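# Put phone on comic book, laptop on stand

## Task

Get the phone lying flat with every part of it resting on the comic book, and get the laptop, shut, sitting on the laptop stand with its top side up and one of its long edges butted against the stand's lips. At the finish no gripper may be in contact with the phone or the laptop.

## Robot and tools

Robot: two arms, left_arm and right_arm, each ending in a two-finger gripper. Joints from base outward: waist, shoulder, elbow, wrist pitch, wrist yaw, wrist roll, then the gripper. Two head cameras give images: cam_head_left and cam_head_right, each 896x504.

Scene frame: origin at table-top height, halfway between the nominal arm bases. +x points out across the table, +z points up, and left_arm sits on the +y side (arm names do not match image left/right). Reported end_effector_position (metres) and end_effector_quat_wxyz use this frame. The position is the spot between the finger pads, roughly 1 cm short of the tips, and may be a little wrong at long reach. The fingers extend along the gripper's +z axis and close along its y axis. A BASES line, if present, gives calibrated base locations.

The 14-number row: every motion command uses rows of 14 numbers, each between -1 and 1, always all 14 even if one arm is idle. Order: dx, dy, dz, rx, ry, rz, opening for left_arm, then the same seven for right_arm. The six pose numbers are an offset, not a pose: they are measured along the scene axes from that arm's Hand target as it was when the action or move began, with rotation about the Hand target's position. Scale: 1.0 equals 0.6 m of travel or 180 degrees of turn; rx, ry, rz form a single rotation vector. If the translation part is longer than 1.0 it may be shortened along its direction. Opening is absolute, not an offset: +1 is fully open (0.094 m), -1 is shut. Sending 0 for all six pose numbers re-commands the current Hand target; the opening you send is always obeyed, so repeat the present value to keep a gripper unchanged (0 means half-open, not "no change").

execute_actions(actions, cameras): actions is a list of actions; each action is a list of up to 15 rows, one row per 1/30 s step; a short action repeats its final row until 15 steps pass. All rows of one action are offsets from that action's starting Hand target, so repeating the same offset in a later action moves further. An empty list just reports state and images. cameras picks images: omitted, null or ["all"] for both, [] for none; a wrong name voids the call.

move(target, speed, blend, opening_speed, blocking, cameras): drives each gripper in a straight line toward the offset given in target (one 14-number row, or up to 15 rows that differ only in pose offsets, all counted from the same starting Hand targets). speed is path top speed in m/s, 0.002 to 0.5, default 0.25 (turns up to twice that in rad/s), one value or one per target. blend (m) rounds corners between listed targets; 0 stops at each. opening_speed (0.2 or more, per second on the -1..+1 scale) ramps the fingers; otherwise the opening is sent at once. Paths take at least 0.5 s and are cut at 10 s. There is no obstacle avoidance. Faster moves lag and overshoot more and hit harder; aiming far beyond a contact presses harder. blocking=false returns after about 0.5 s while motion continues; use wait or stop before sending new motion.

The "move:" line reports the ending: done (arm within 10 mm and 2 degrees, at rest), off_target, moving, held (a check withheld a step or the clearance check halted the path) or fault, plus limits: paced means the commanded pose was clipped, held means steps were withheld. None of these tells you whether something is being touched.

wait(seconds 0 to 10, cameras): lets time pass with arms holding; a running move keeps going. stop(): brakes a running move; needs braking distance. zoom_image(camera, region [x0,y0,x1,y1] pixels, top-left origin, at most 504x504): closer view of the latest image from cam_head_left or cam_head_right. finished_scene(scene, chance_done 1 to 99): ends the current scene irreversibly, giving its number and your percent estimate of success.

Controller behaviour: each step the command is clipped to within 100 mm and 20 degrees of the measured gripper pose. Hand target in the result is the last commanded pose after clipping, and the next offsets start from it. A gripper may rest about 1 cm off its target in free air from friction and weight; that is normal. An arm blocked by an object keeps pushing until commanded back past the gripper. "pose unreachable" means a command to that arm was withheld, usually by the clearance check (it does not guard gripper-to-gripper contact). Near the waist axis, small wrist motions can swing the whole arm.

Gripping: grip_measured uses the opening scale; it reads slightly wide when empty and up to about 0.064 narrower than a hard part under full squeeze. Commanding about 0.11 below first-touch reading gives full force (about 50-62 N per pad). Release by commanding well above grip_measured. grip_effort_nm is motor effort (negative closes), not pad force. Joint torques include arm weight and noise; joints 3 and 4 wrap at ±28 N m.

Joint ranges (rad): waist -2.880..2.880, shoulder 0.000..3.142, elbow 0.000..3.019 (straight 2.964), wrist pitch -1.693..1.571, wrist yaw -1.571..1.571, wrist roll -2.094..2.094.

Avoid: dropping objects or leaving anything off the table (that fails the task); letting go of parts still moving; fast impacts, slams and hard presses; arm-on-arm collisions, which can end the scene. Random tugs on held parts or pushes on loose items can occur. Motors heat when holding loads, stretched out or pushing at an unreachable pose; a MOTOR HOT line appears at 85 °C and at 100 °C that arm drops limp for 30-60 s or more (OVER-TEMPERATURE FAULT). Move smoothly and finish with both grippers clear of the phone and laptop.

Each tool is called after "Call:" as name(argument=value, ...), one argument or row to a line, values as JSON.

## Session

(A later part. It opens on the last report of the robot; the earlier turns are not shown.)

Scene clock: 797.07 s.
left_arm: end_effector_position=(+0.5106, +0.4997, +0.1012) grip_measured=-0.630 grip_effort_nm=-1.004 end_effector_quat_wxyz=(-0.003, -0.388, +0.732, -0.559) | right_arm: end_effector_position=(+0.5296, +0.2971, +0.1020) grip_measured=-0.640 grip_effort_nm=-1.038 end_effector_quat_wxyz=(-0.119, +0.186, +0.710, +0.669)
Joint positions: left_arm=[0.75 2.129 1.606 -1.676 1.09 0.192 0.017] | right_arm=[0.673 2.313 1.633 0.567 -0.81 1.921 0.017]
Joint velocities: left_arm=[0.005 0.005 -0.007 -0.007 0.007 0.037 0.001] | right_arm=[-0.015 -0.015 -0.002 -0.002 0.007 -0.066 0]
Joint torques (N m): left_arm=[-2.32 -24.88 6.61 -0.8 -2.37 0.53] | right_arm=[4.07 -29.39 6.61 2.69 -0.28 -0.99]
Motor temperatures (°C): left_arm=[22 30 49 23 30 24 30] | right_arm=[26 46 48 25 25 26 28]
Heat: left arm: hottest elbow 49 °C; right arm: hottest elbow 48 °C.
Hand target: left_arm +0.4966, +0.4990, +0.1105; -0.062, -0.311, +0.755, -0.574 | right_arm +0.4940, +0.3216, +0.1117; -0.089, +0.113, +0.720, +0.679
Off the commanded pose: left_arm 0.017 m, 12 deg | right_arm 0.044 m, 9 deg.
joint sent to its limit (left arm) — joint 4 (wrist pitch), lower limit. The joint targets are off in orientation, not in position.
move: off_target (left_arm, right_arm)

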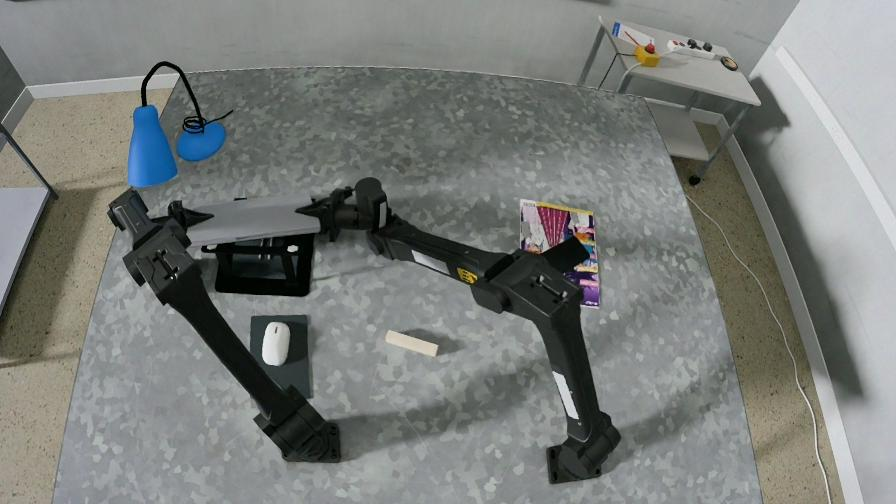

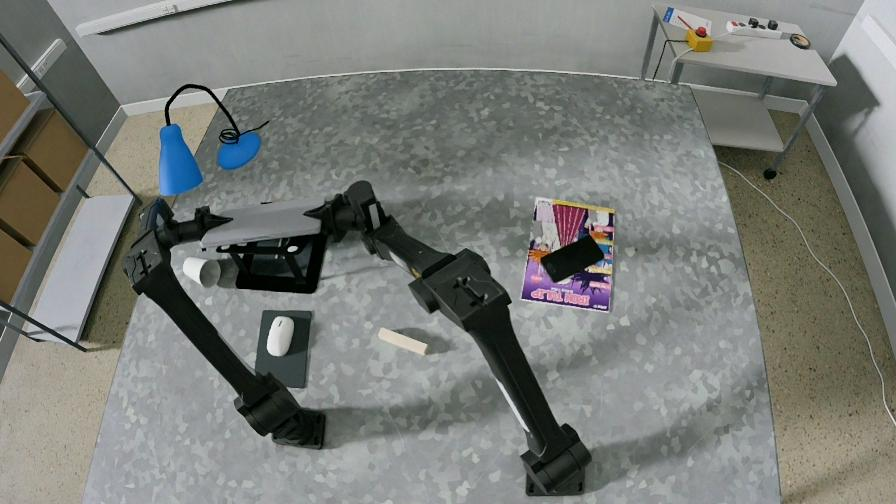

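Call:
move(
  target=[0.02, 0, 0.015, 0, 0, -0.04, -0.75, -0.05, 0, 0.02, 0, 0, -0.04, -0.75],
  speed=0.04,
)

Call:
zoom_image(
  camera="cam_head_left",
  region=[150, 150, 360, 270],
)

Call:
zoom_image(
  camera="cam_head_right",
  region=[150, 170, 360, 290],
)

Scene clock: 810.43 s.
left_arm: end_effector_position=(+0.5063, +0.4954, +0.1059) grip_measured=-0.630 grip_effort_nm=-1.009 end_effector_quat_wxyz=(-0.011, -0.377, +0.752, -0.541) | right_arm: end_effector_position=(+0.5139, +0.2909, +0.1000) grip_measured=-0.655 grip_effort_nm=-1.033 end_effector_quat_wxyz=(-0.084, +0.253, +0.693, +0.669)
Joint positions: left_arm=[0.742 2.108 1.606 -1.683 1.038 0.2 0.017] | right_arm=[0.708 2.248 1.502 0.635 -0.628 1.98 0.016]
Joint velocities: left_arm=[-0.005 0.005 -0.007 0.007 -0.037 0.037 0] | right_arm=[-0.005 0.005 0.002 -0.012 0.066 -0.022 0]
Joint torques (N m): left_arm=[-2.2 -23.82 10.88 -0.59 -2.23 0.39] | right_arm=[5.3 -30.15 5.56 2.78 -0.37 -1.31]
Motor temperatures (°C): left_arm=[22 32 46 23 35 24 30] | right_arm=[26 48 46 25 25 27 28]
Heat: left arm: hottest elbow 46 °C; right arm: hottest shoulder 48 °C.
Hand target: left_arm +0.5087, +0.4992, +0.1194; -0.098, -0.263, +0.773, -0.568 | right_arm +0.4642, +0.3223, +0.1243; -0.047, +0.158, +0.712, +0.683
Off the commanded pose: left_arm 0.014 m, 17 deg | right_arm 0.063 m, 12 deg.
joint read past its limit (left arm) — joint 4 (wrist pitch), lower limit.
joint sent to its limit (left arm) — joint 4 (wrist pitch), lower limit. The joint targets are off in orientation, not in position.
move: off_target (left_arm, right_arm)

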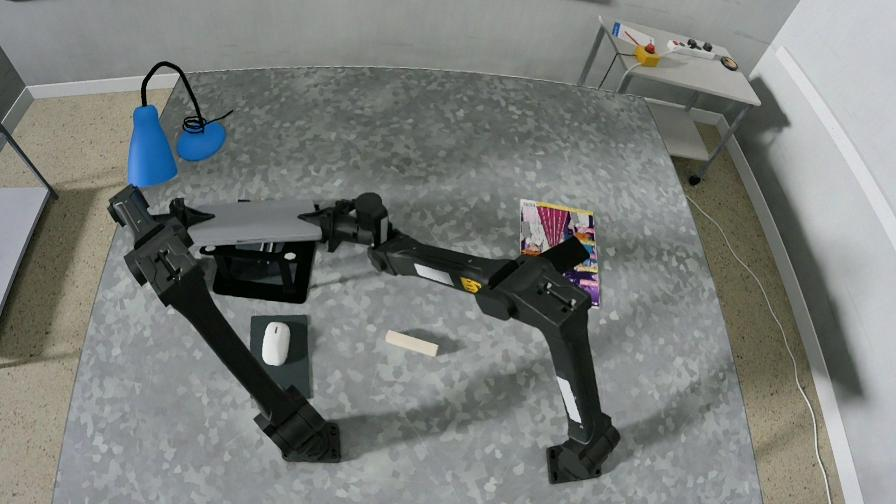

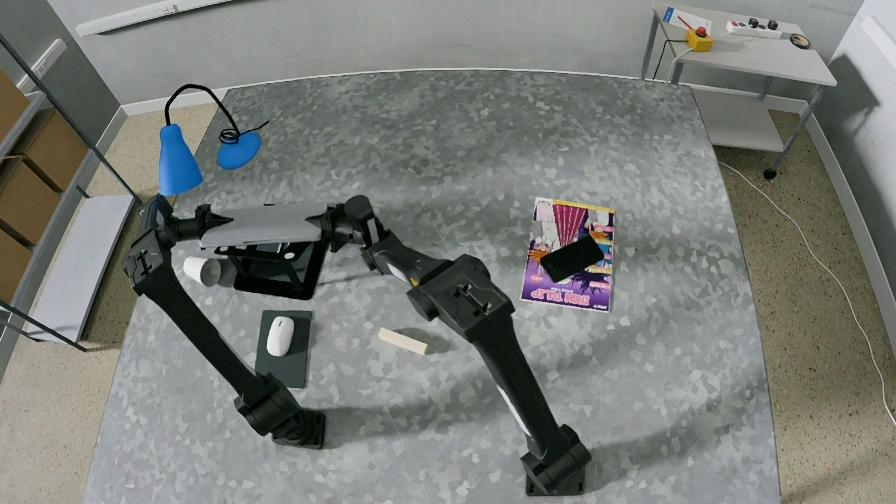

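Scaled by 2.400.

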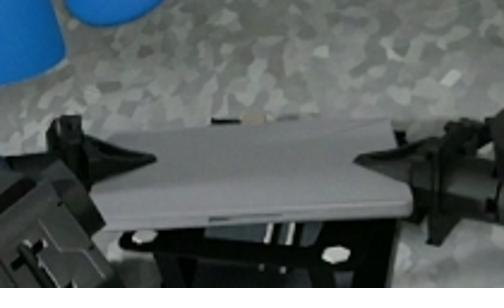

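Scaled by 2.400.

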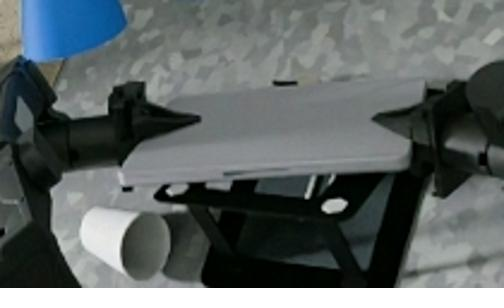

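Call:
move(
  target=[0.0, 0, 0.05, 0, 0, 0, -0.75, 0.0, 0, 0.06, 0, 0, 0, -0.75],
  speed=0.05,
)

Call:
zoom_image(
  camera="cam_head_left",
  region=[150, 150, 360, 270],
)

Call:
zoom_image(
  camera="cam_head_right",
  region=[150, 170, 360, 290],
)

Scene clock: 817.73 s.
left_arm: end_effector_position=(+0.5044, +0.4951, +0.1118) grip_measured=-0.630 grip_effort_nm=-1.009 end_effector_quat_wxyz=(-0.016, -0.381, +0.757, -0.531) | right_arm: end_effector_position=(+0.5099, +0.2907, +0.1026) grip_measured=-0.654 grip_effort_nm=-1.038 end_effector_quat_wxyz=(-0.087, +0.260, +0.695, +0.664)
Joint positions: left_arm=[0.74 2.09 1.606 -1.683 1.018 0.176 0.017] | right_arm=[0.712 2.232 1.49 0.616 -0.622 1.985 0.016]
Joint velocities: left_arm=[-0.015 -0.005 0.007 0.002 -0.022 -0.037 0] | right_arm=[-0.005 -0.015 -0.017 -0.012 0.051 -0.081 -0.001]
Joint torques (N m): left_arm=[-2.37 -26.29 10.61 -0.47 -1.2 0.19] | right_arm=[5.01 -33.38 6.97 1.51 -0.52 -1.32]
Motor temperatures (°C): left_arm=[22 32 45 23 35 24 30] | right_arm=[26 48 45 25 25 27 29]
Heat: left arm: hottest elbow 45 °C; right arm: hottest shoulder 48 °C.
Hand target: left_arm +0.5085, +0.4996, +0.1494; -0.098, -0.263, +0.773, -0.568 | right_arm +0.4648, +0.3227, +0.1602; -0.046, +0.158, +0.712, +0.683
Off the commanded pose: left_arm 0.038 m, 17 deg | right_arm 0.080 m, 13 deg.
joint read past its limit (left arm) — joint 4 (wrist pitch), lower limit.
joint sent to its limit (left arm) — joint 4 (wrist pitch), lower limit. The joint targets are off in orientation, not in position.
move: off_target (left_arm, right_arm)

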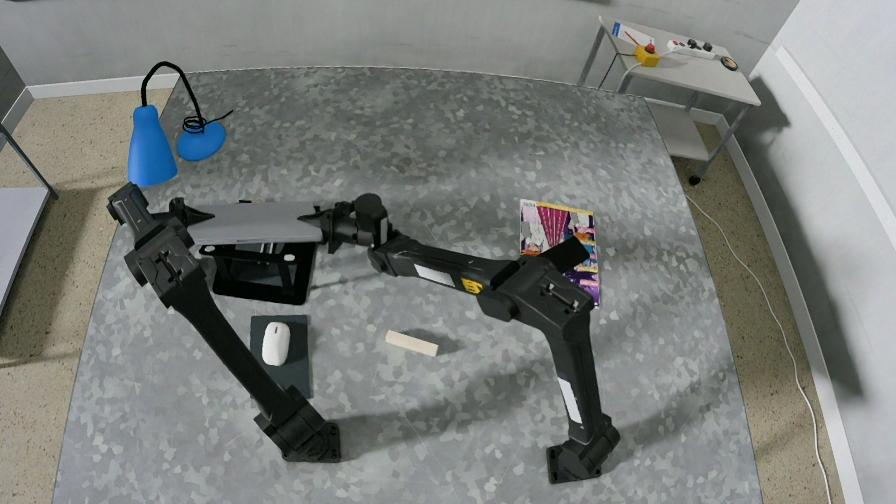

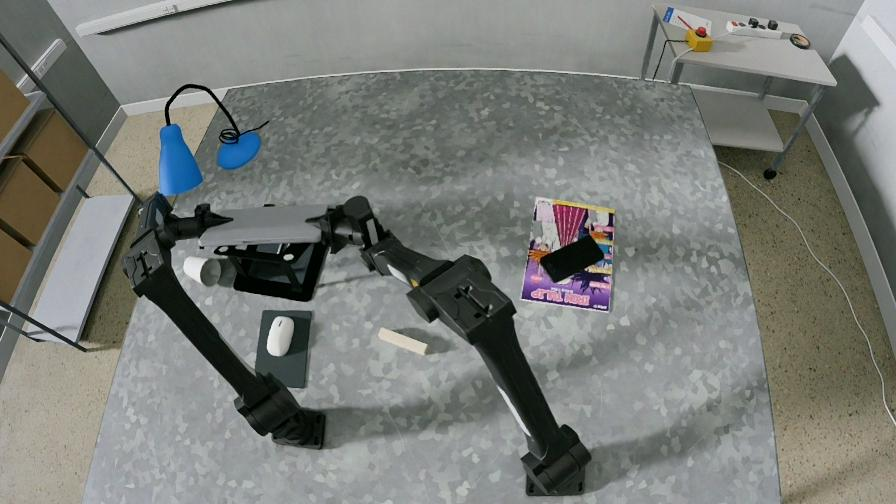

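Scaled by 2.400.

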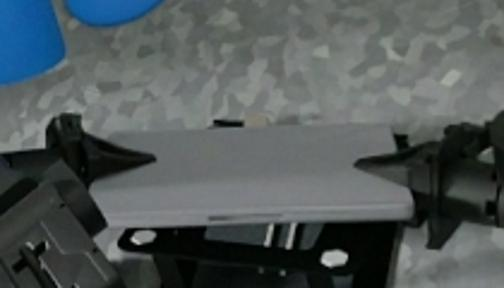

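Scaled by 2.400.

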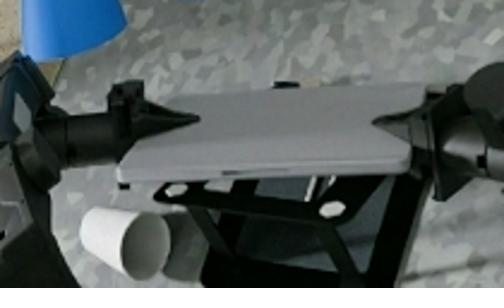

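Call:
move(
  target=[0.0, 0, 0.05, 0, 0, 0, -0.75, 0.0, 0, 0.06, 0, 0, 0, -0.75],
  speed=0.05,
)

Call:
zoom_image(
  camera="cam_head_left",
  region=[150, 150, 360, 310],
)

Call:
zoom_image(
  camera="cam_head_right",
  region=[150, 170, 360, 310],
)

Scene clock: 824.67 s.
left_arm: end_effector_position=(+0.5027, +0.4947, +0.1238) grip_measured=-0.630 grip_effort_nm=-1.009 end_effector_quat_wxyz=(-0.021, -0.389, +0.760, -0.520) | right_arm: end_effector_position=(+0.5071, +0.2906, +0.1101) grip_measured=-0.634 grip_effort_nm=-1.043 end_effector_quat_wxyz=(-0.088, +0.267, +0.704, +0.652)
Joint positions: left_arm=[0.739 2.061 1.606 -1.683 0.997 0.135 0.017] | right_arm=[0.716 2.202 1.485 0.553 -0.615 1.971 0.017]
Joint velocities: left_arm=[-0.015 -0.005 -0.002 0.002 -0.022 -0.037 0] | right_arm=[0.005 -0.005 -0.002 -0.007 -0.051 -0.007 0]
Joint torques (N m): left_arm=[-1.61 -28.57 10.76 -0.5 -0.1 0.23] | right_arm=[4.66 -35.02 8.25 1.37 -0.71 -1.21]
Motor temperatures (°C): left_arm=[22 33 45 23 34 24 30] | right_arm=[26 48 44 25 25 28 29]
Heat: left arm: hottest elbow 45 °C; right arm: hottest shoulder 48 °C.
Hand target: left_arm +0.5083, +0.4998, +0.1794; -0.098, -0.263, +0.773, -0.568 | right_arm +0.4660, +0.3225, +0.1953; -0.046, +0.158, +0.712, +0.683
Off the commanded pose: left_arm 0.056 m, 18 deg | right_arm 0.101 m, 14 deg; position clipped.
joint read past its limit (left arm) — joint 4 (wrist pitch), lower limit.
joint sent to its limit (left arm) — joint 4 (wrist pitch), lower limit. The joint targets are off in orientation, not in position.
move: off_target (left_arm, right_arm); limits=paced

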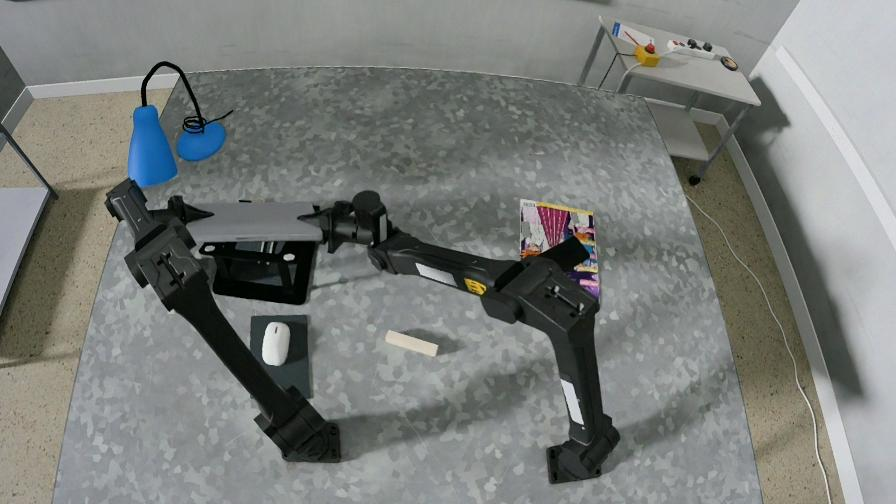

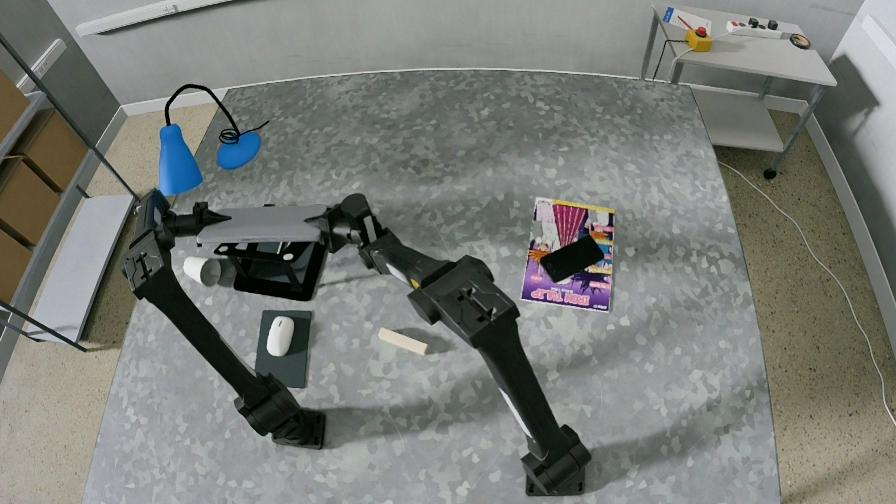

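Scaled by 2.400.

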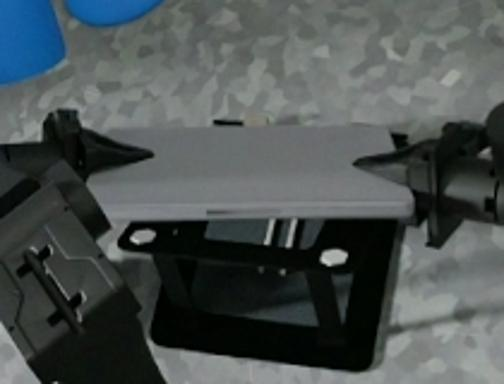

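Scaled by 2.400.

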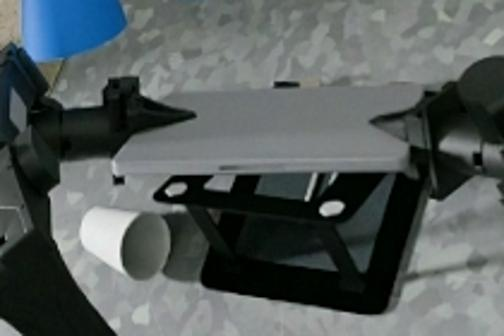

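Call:
move(
  target=[0.07, 0, 0.02, 0, 0, -0.04, -0.75, 0.0, 0, 0, 0, 0, -0.05, -0.75],
  speed=0.05,
)

Call:
zoom_image(
  camera="cam_head_left",
  region=[150, 150, 360, 310],
)

Call:
zoom_image(
  camera="cam_head_right",
  region=[150, 170, 360, 310],
)

Scene clock: 832.60 s.
left_arm: end_effector_position=(+0.5140, +0.4898, +0.1299) grip_measured=-0.630 grip_effort_nm=-1.009 end_effector_quat_wxyz=(-0.022, -0.378, +0.773, -0.509) | right_arm: end_effector_position=(+0.5003, +0.2850, +0.1137) grip_measured=-0.629 grip_effort_nm=-1.043 end_effector_quat_wxyz=(-0.051, +0.304, +0.694, +0.651)
Joint positions: left_arm=[0.713 2.061 1.639 -1.683 0.978 0.122 0.017] | right_arm=[0.74 2.156 1.418 0.57 -0.485 1.982 0.017]
Joint velocities: left_arm=[0.005 -0.015 -0.012 -0.017 -0.037 -0.007 0.001] | right_arm=[-0.005 -0.005 0.007 -0.022 0.051 -0.022 0.001]
Joint torques (N m): left_arm=[-4.13 -25.64 18.74 -0.42 0.21 -0.15] | right_arm=[5.6 -33.61 8.77 1.61 1.3 -1.21]
Motor temperatures (°C): left_arm=[22 34 45 23 33 24 30] | right_arm=[26 49 44 25 26 28 29]
Heat: left arm: hottest elbow 45 °C; right arm: hottest shoulder 49 °C.
Hand target: left_arm +0.5505, +0.5000, +0.1918; -0.116, -0.240, +0.788, -0.555 | right_arm +0.4660, +0.3229, +0.1952; +0.007, +0.214, +0.698, +0.683
Off the commanded pose: left_arm 0.072 m, 24 deg; orientation clipped | right_arm 0.096 m, 13 deg.
joint read past its limit (left arm) — joint 4 (wrist pitch), lower limit.
joint sent to its limit (left arm) — joint 4 (wrist pitch), lower limit. The joint targets are off in position and orientation.
move: off_target (left_arm, right_arm); limits=paced

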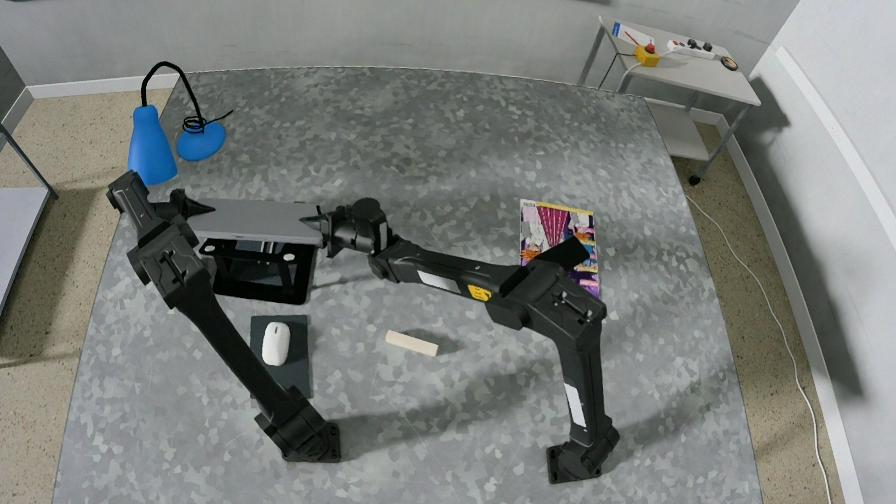

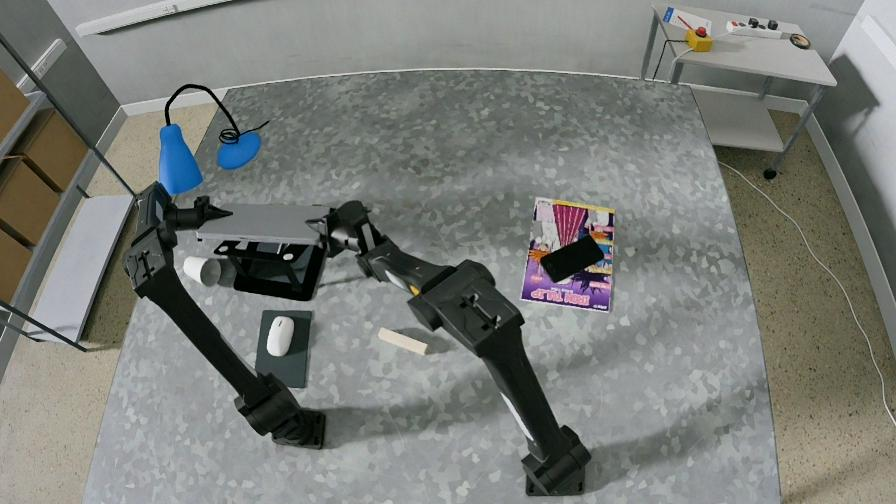

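Scaled by 2.400.

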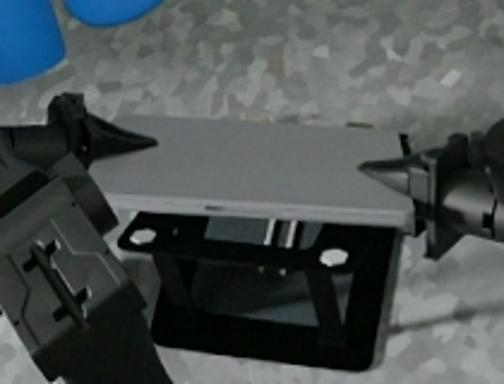

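Scaled by 2.400.

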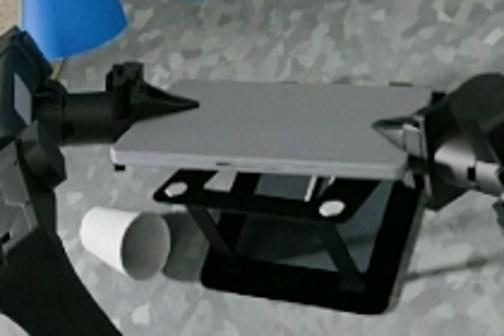

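Call:
move(
  target=[0.01, 0, -0.07, 0, 0, -0.01, -0.75, 0.0, 0, -0.08, 0, 0, -0.02, -0.75],
  speed=0.05,
)

Call:
zoom_image(
  camera="cam_head_left",
  region=[150, 150, 360, 310],
)

Call:
zoom_image(
  camera="cam_head_right",
  region=[150, 170, 360, 310],
)

Scene clock: 840.77 s.
left_arm: end_effector_position=(+0.5277, +0.4840, +0.1201) grip_measured=-0.630 grip_effort_nm=-1.009 end_effector_quat_wxyz=(-0.019, -0.352, +0.786, -0.509) | right_arm: end_effector_position=(+0.5020, +0.2786, +0.1090) grip_measured=-0.638 grip_effort_nm=-1.043 end_effector_quat_wxyz=(-0.023, +0.322, +0.678, +0.660)
Joint positions: left_arm=[0.687 2.098 1.673 -1.683 0.976 0.164 0.017] | right_arm=[0.749 2.156 1.382 0.635 -0.405 1.993 0.017]
Joint velocities: left_arm=[0.005 -0.005 0.002 -0.007 -0.007 0.007 0] | right_arm=[-0.015 -0.005 0.007 -0.007 0.066 -0.066 0]
Joint torques (N m): left_arm=[-2.9 -22.12 18.15 -0.38 -0.51 -0.03] | right_arm=[6.01 -27.87 8.64 2.55 1.25 -1.26]
Motor temperatures (°C): left_arm=[22 34 47 23 32 24 30] | right_arm=[26 50 44 25 26 28 29]
Heat: left arm: hottest elbow 47 °C; right arm: hottest shoulder 50 °C.
Hand target: left_arm +0.5567, +0.4996, +0.1500; -0.125, -0.228, +0.792, -0.553 | right_arm +0.4653, +0.3228, +0.1474; +0.029, +0.236, +0.691, +0.683
Off the commanded pose: left_arm 0.044 m, 19 deg | right_arm 0.069 m, 12 deg.
joint read past its limit (left arm) — joint 4 (wrist pitch), lower limit.
joint sent to its limit (left arm) — joint 4 (wrist pitch), lower limit. The joint targets are off in position and orientation.
move: off_target (left_arm, right_arm)

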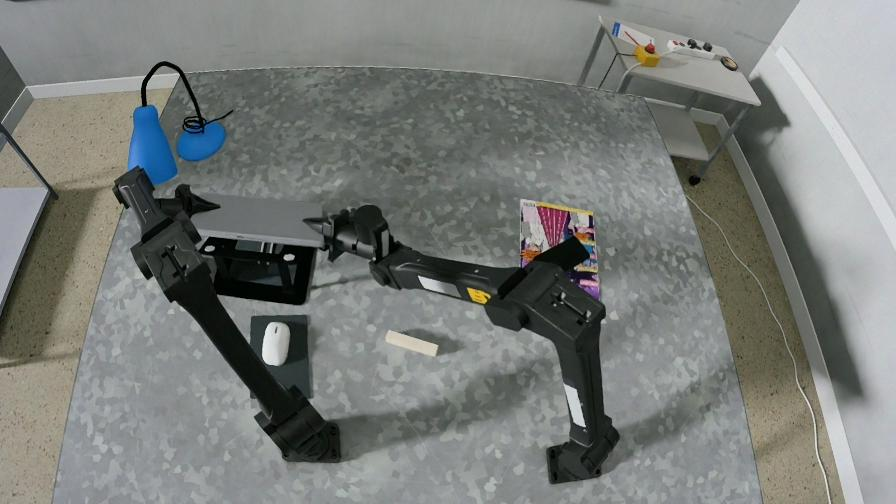

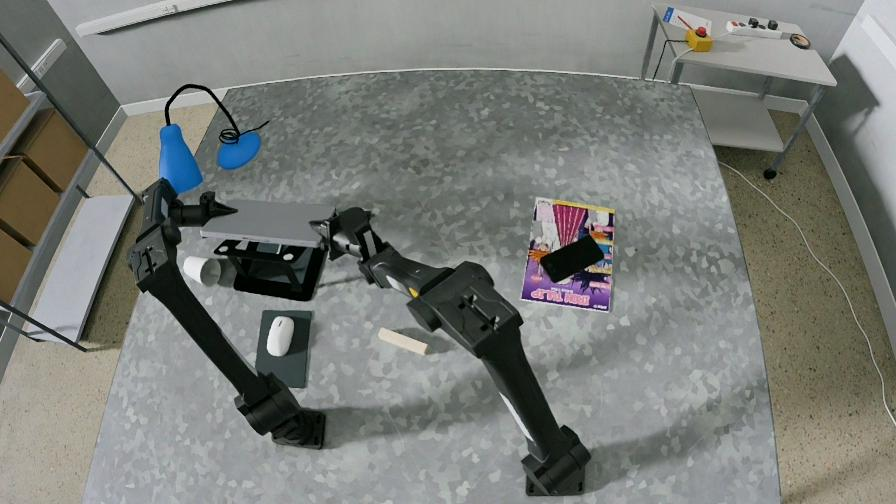

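Scaled by 2.400.

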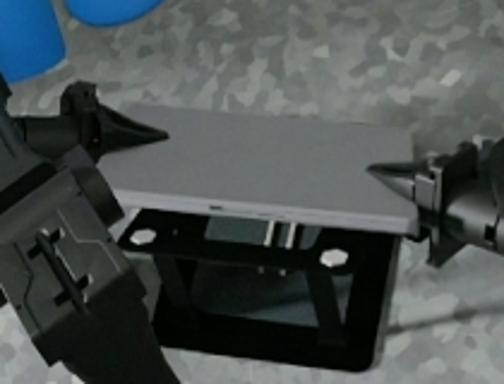

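Scaled by 2.400.

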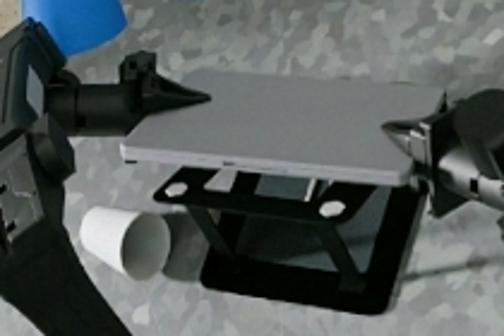

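Call:
move(
  target=[-0.035, 0.035, -0.04, 0, 0, 0, -0.75, -0.02, 0.035, -0.05, 0, 0, 0, -0.75],
  speed=0.05,
)

Call:
zoom_image(
  camera="cam_head_left",
  region=[150, 150, 360, 310],
)

Call:
zoom_image(
  camera="cam_head_right",
  region=[150, 170, 360, 310],
)

Scene clock: 848.57 s.
left_arm: end_effector_position=(+0.5277, +0.4857, +0.1174) grip_measured=-0.630 grip_effort_nm=-1.009 end_effector_quat_wxyz=(-0.011, -0.340, +0.790, -0.510) | right_arm: end_effector_position=(+0.5016, +0.2798, +0.1047) grip_measured=-0.654 grip_effort_nm=-1.028 end_effector_quat_wxyz=(-0.016, +0.325, +0.666, +0.671)
Joint positions: left_arm=[0.69 2.104 1.675 -1.683 0.978 0.199 0.017] | right_arm=[0.755 2.174 1.376 0.691 -0.377 2.009 0.016]
Joint velocities: left_arm=[-0.005 -0.005 0.012 0.012 -0.051 0.007 0] | right_arm=[-0.005 -0.015 -0.007 0.002 -0.066 -0.022 0.001]
Joint torques (N m): left_arm=[-0.38 -20.31 16.32 -0.57 -1.71 0.17] | right_arm=[7.88 -24.64 9.61 2.5 1.42 -1.37]
Motor temperatures (°C): left_arm=[22 33 48 23 32 24 30] | right_arm=[26 49 44 25 27 28 29]
Heat: left arm: hottest elbow 48 °C; right arm: hottest shoulder 49 °C.
Hand target: left_arm +0.5358, +0.5204, +0.1255; -0.125, -0.228, +0.792, -0.553 | right_arm +0.4531, +0.3438, +0.1175; +0.029, +0.236, +0.691, +0.683
Off the commanded pose: left_arm 0.037 m, 19 deg | right_arm 0.081 m, 12 deg.
joint read past its limit (left arm) — joint 4 (wrist pitch), lower limit.
joint sent to its limit (left arm) — joint 4 (wrist pitch), lower limit. The joint targets are off in orientation, not in position.
move: off_target (left_arm, right_arm)

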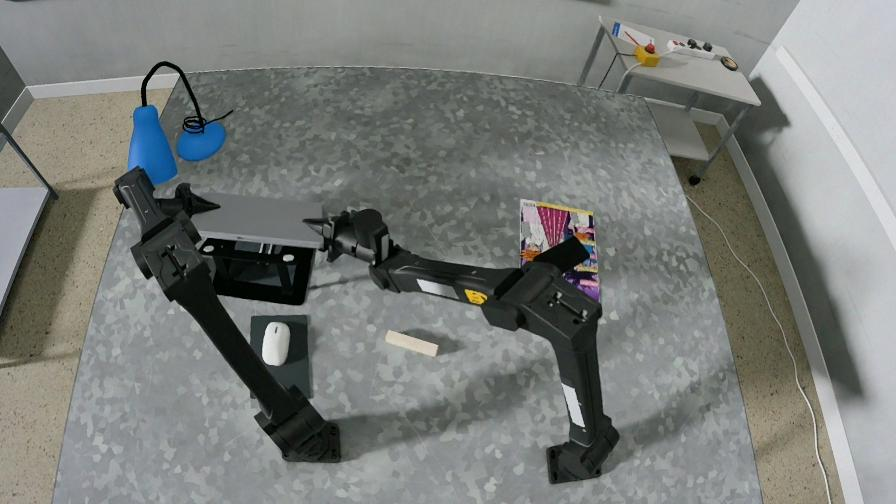

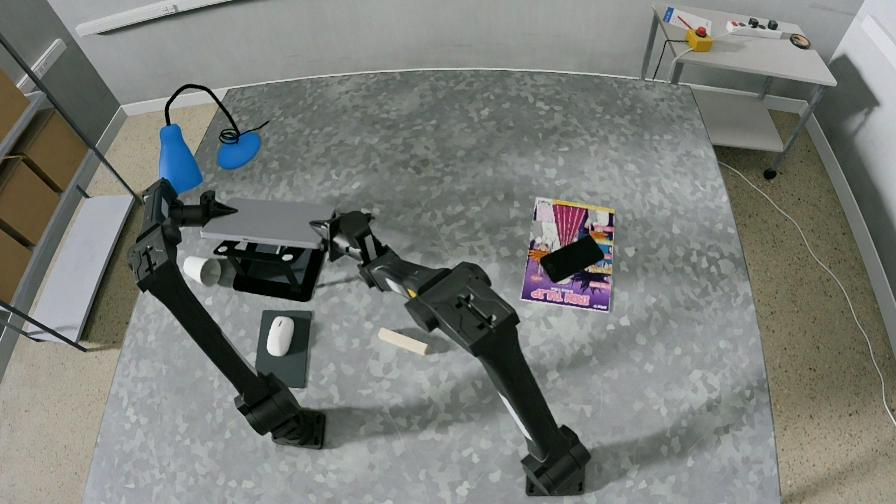

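Scaled by 2.400.

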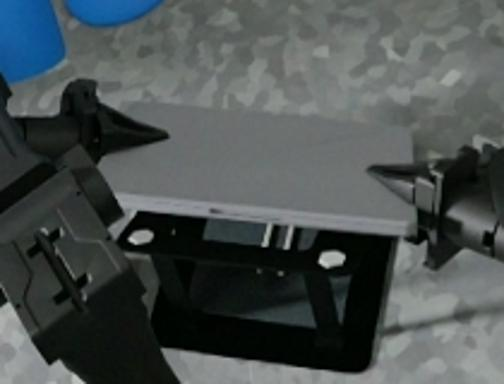

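Scaled by 2.400.

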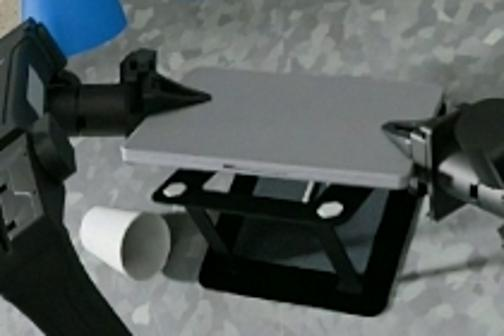

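Call:
move(
  target=[-0.05, 0.03, 0.04, 0, 0, 0, -0.75, -0.03, 0.03, 0.05, 0, 0, 0, -0.75],
  speed=0.05,
)

Call:
zoom_image(
  camera="cam_head_left",
  region=[150, 150, 360, 310],
)

Call:
zoom_image(
  camera="cam_head_right",
  region=[150, 170, 360, 310],
)

Scene clock: 856.00 s.
left_arm: end_effector_position=(+0.5099, +0.5116, +0.1187) grip_measured=-0.625 grip_effort_nm=-1.009 end_effector_quat_wxyz=(+0.000, -0.350, +0.795, -0.494) | right_arm: end_effector_position=(+0.4793, +0.3018, +0.1025) grip_measured=-0.657 grip_effort_nm=-1.038 end_effector_quat_wxyz=(-0.021, +0.332, +0.666, +0.668)
Joint positions: left_arm=[0.741 2.092 1.675 -1.683 0.937 0.212 0.018] | right_arm=[0.805 2.175 1.376 0.685 -0.328 2.027 0.016]
Joint velocities: left_arm=[-0.005 0.005 0.007 -0.002 -0.037 -0.037 -0.001] | right_arm=[-0.005 -0.005 -0.002 -0.012 -0.051 -0.051 0]
Joint torques (N m): left_arm=[0.73 -25.47 12.11 -0.35 -1.13 0.07] | right_arm=[7.24 -28.51 10.77 0.94 1.14 -1.47]
Motor temperatures (°C): left_arm=[22 33 48 23 33 24 30] | right_arm=[26 50 45 25 28 29 29]
Heat: left arm: hottest elbow 48 °C; right arm: hottest shoulder 50 °C.
Hand target: left_arm +0.5057, +0.5387, +0.1492; -0.118, -0.235, +0.793, -0.550 | right_arm +0.4358, +0.3622, +0.1475; +0.029, +0.236, +0.691, +0.683
Off the commanded pose: left_arm 0.041 m, 21 deg; orientation clipped | right_arm 0.087 m, 13 deg.
joint read past its limit (left arm) — joint 4 (wrist pitch), lower limit.
joint sent to its limit (left arm) — joint 4 (wrist pitch), lower limit. The joint targets are off in orientation, not in position.
move: off_target (left_arm, right_arm); limits=paced

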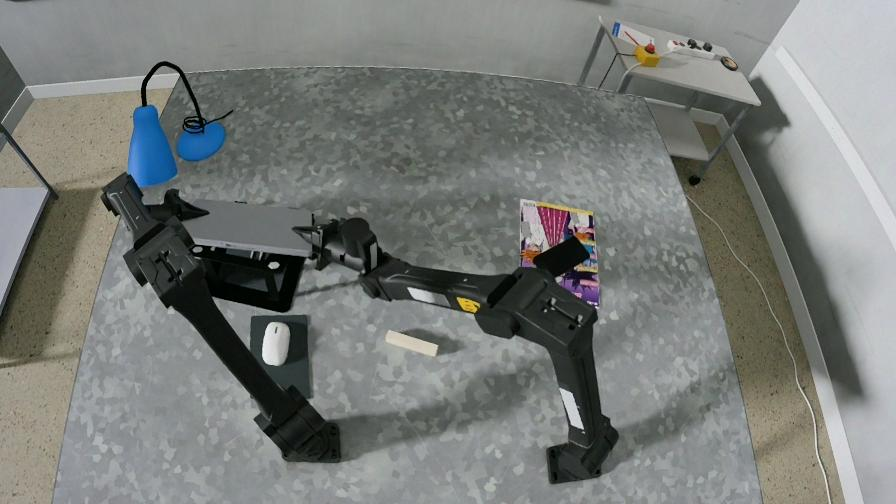

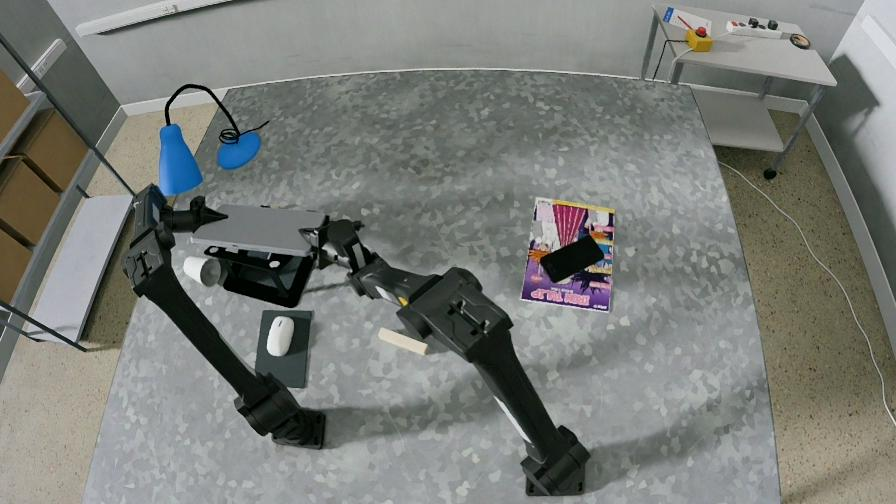

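Scaled by 2.400.

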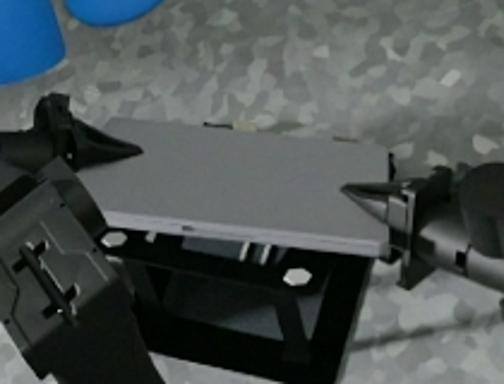

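Scaled by 2.400.

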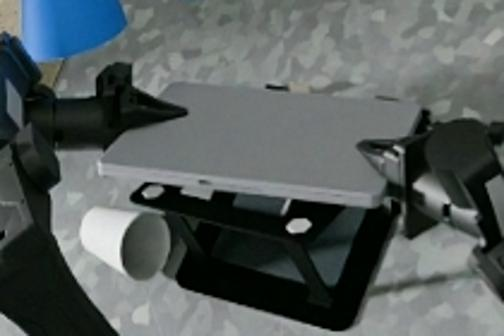

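Call:
move(
  target=[0.0, 0.0, 0.07, 0, 0, 0, -0.75, 0.0, 0.0, 0.08, 0, 0, 0, -0.75],
  speed=0.06,
  cameras=[],
)

Call:
move(
  target=[0.03, 0.04, 0.03, 0, 0, -0.02, -0.75, -0.01, 0.05, 0.03, 0, 0, -0.02, -0.75],
  speed=0.05,
)

Call:
zoom_image(
  camera="cam_head_left",
  region=[150, 150, 360, 310],
)

Call:
zoom_image(
  camera="cam_head_right",
  region=[150, 170, 360, 310],
)

Scene clock: 868.93 s.
left_arm: end_effector_position=(+0.5062, +0.5156, +0.1284) grip_measured=-0.625 grip_effort_nm=-1.009 end_effector_quat_wxyz=(+0.002, -0.357, +0.798, -0.486) | right_arm: end_effector_position=(+0.4738, +0.3047, +0.1061) grip_measured=-0.626 grip_effort_nm=-1.053 end_effector_quat_wxyz=(-0.020, +0.325, +0.680, +0.657)
Joint positions: left_arm=[0.748 2.07 1.675 -1.683 0.923 0.19 0.018] | right_arm=[0.811 2.155 1.376 0.634 -0.335 1.999 0.018]
Joint velocities: left_arm=[0.005 0.005 0.007 -0.007 0.007 -0.022 0] | right_arm=[0.005 0.015 0.002 0.002 -0.007 0.037 0]
Joint torques (N m): left_arm=[0.85 -28.81 12.63 -0.29 -0.18 -0.16] | right_arm=[6.07 -32.15 11.32 0.36 1.06 -1.19]
Motor temperatures (°C): left_arm=[22 34 46 23 32 24 30] | right_arm=[27 51 45 25 28 30 29]
Heat: left arm: hottest elbow 46 °C; right arm: hottest shoulder 51 °C.
Hand target: left_arm +0.5055, +0.5391, +0.1912; -0.112, -0.242, +0.793, -0.548 | right_arm +0.4408, +0.3559, +0.1854; +0.029, +0.236, +0.691, +0.682
Off the commanded pose: left_arm 0.067 m, 21 deg; orientation clipped | right_arm 0.113 m, 12 deg; position clipped.
joint read past its limit (left arm) — joint 4 (wrist pitch), lower limit.
joint sent to its limit (left arm) — joint 4 (wrist pitch), lower limit. The joint targets are off in position and orientation.
move: off_target (left_arm, right_arm); limits=paced
No camera images: "cameras" was empty.

Scene clock: 874.40 s.
left_arm: end_effector_position=(+0.5010, +0.5355, +0.1345) grip_measured=-0.629 grip_effort_nm=-1.009 end_effector_quat_wxyz=(+0.011, -0.372, +0.797, -0.476) | right_arm: end_effector_position=(+0.4570, +0.3221, +0.1153) grip_measured=-0.625 grip_effort_nm=-1.038 end_effector_quat_wxyz=(-0.012, +0.344, +0.676, +0.652)
Joint positions: left_arm=[0.779 2.067 1.7 -1.683 0.907 0.17 0.017] | right_arm=[0.859 2.133 1.379 0.599 -0.251 2.022 0.018]
Joint velocities: left_arm=[-0.005 -0.005 -0.002 -0.022 0.051 -0.007 0.001] | right_arm=[0.015 -0.024 0.007 -0.007 -0.051 0.022 0.001]
Joint torques (N m): left_arm=[-1.96 -27.81 18.54 -0.47 0.04 -0.39] | right_arm=[5.54 -29.98 14.13 0.34 1.8 -1.36]
Motor temperatures (°C): left_arm=[22 34 46 23 32 24 30] | right_arm=[27 52 46 25 29 30 29]
Heat: left arm: hottest elbow 46 °C; right arm: hottest shoulder 52 °C.
Hand target: left_arm +0.5236, +0.5633, +0.2093; -0.099, -0.251, +0.803, -0.532 | right_arm +0.4378, +0.3793, +0.1942; +0.050, +0.257, +0.684, +0.681
Off the commanded pose: left_arm 0.083 m, 25 deg; orientation clipped | right_arm 0.111 m, 13 deg; position clipped.
joint read past its limit (left arm) — joint 4 (wrist pitch), lower limit.
joint sent to its limit (left arm) — joint 4 (wrist pitch), lower limit. The joint targets are off in position and orientation.
move: off_target (left_arm, right_arm); limits=paced

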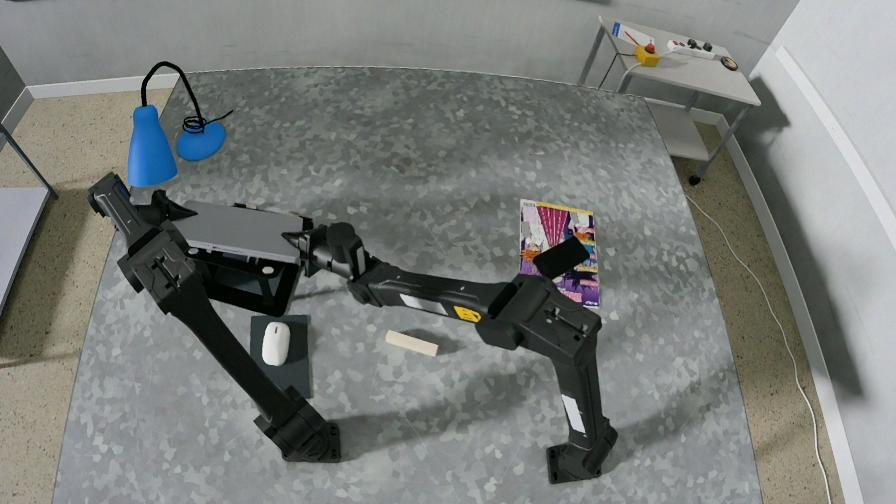

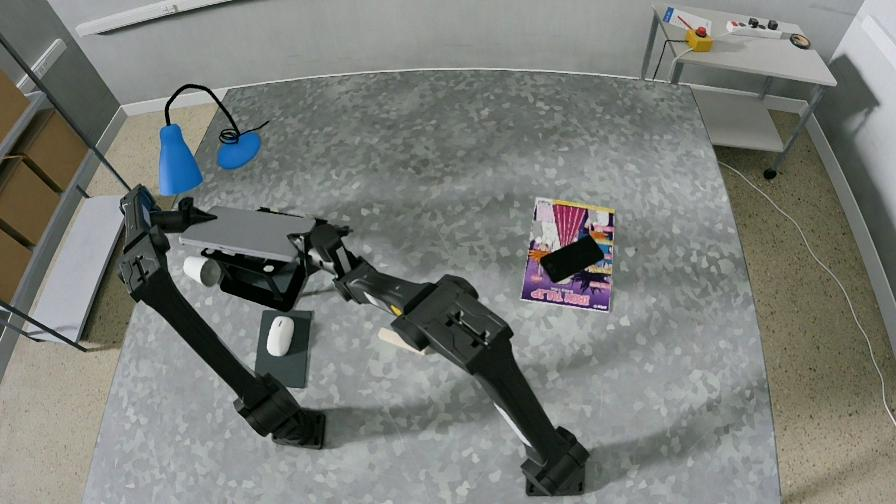

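Scaled by 2.400.

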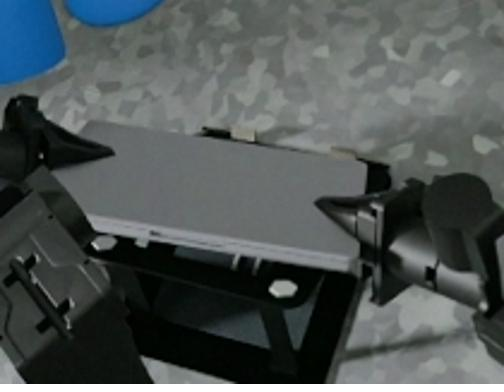

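Scaled by 2.400.

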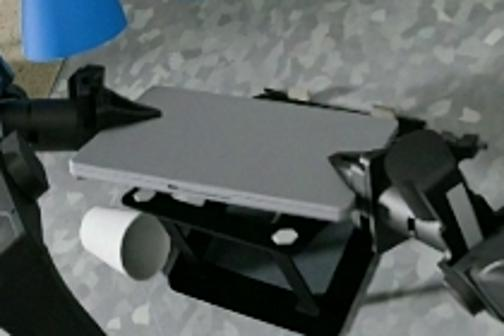

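Call:
move(
  target=[0.1, 0.0, -0.03, 0, 0, -0.03, -0.75, -0.01, -0.06, 0.04, 0, 0, -0.04, -0.75],
  speed=0.05,
)

Call:
zoom_image(
  camera="cam_head_left",
  region=[150, 150, 360, 310],
)

Call:
zoom_image(
  camera="cam_head_right",
  region=[150, 170, 360, 310],
)

Scene clock: 909.23 s.
left_arm: end_effector_position=(+0.5401, +0.5356, +0.1257) grip_measured=-0.630 grip_effort_nm=-1.009 end_effector_quat_wxyz=(+0.010, -0.352, +0.811, -0.467) | right_arm: end_effector_position=(+0.4620, +0.3210, +0.1202) grip_measured=-0.625 grip_effort_nm=-1.033 end_effector_quat_wxyz=(+0.028, +0.391, +0.659, +0.642)
Joint positions: left_arm=[0.727 2.146 1.821 -1.683 0.899 0.15 0.017] | right_arm=[0.885 2.114 1.379 0.558 -0.099 2.045 0.018]
Joint velocities: left_arm=[-0.005 -0.005 0.002 -0.012 -0.051 -0.051 -0.001] | right_arm=[0.005 0.005 -0.027 0.002 0.022 0.007 0]
Joint torques (N m): left_arm=[-2.55 -25.82 23.35 -0.4 0.58 -0.55] | right_arm=[4.13 -34.32 8.69 1.43 1.21 -1.52]
Motor temperatures (°C): left_arm=[22 33 54 23 30 24 30] | right_arm=[27 54 48 25 31 31 29]
Heat: left arm: hottest elbow 54 °C; right arm: hottest shoulder 54 °C.
Hand target: left_arm +0.5838, +0.5632, +0.1920; -0.105, -0.233, +0.816, -0.519 | right_arm +0.4333, +0.3426, +0.2135; +0.093, +0.300, +0.667, +0.676
Off the commanded pose: left_arm 0.083 m, 23 deg; orientation clipped | right_arm 0.105 m, 14 deg; position clipped.
joint read past its limit (left arm) — joint 4 (wrist pitch), lower limit.
joint sent to its limit (left arm) — joint 4 (wrist pitch), lower limit. The joint targets are off in position and orientation.
move: off_target (left_arm, right_arm); limits=paced

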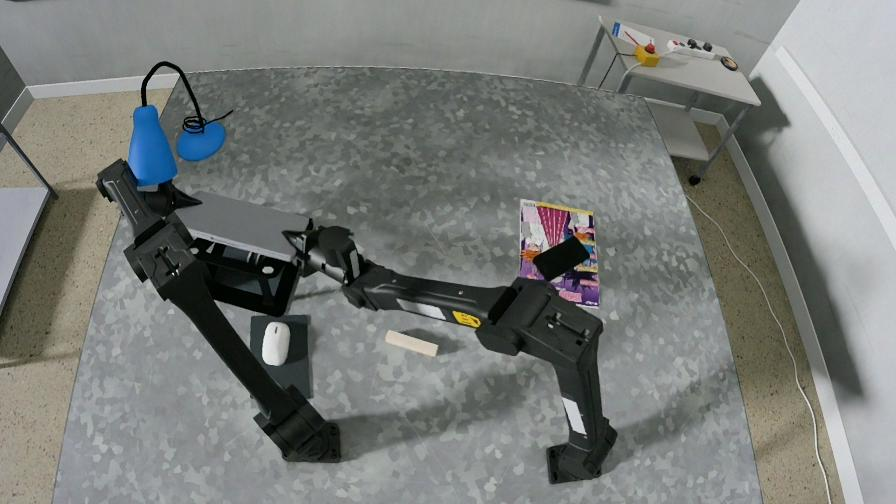

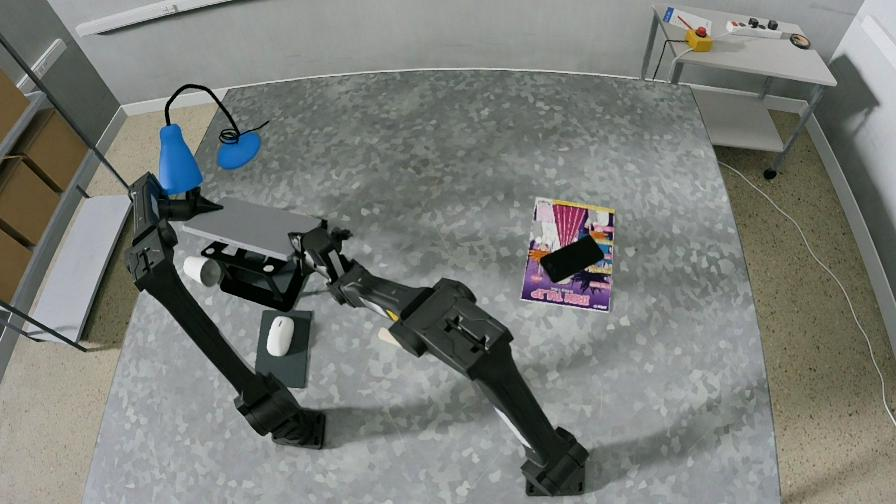

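Scaled by 2.400.

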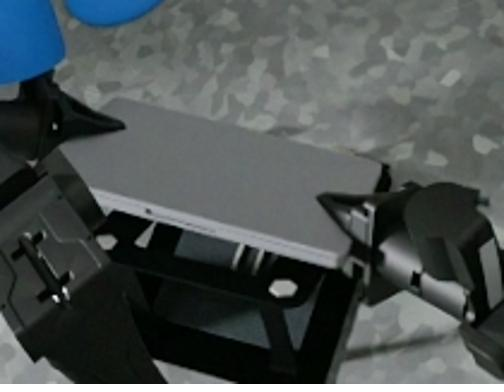

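Scaled by 2.400.

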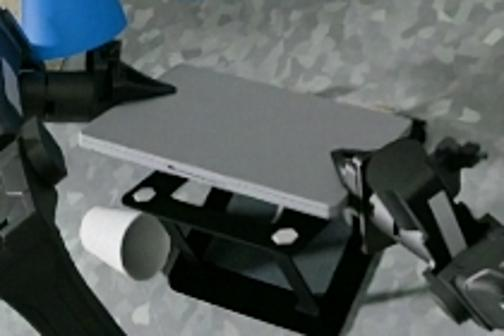

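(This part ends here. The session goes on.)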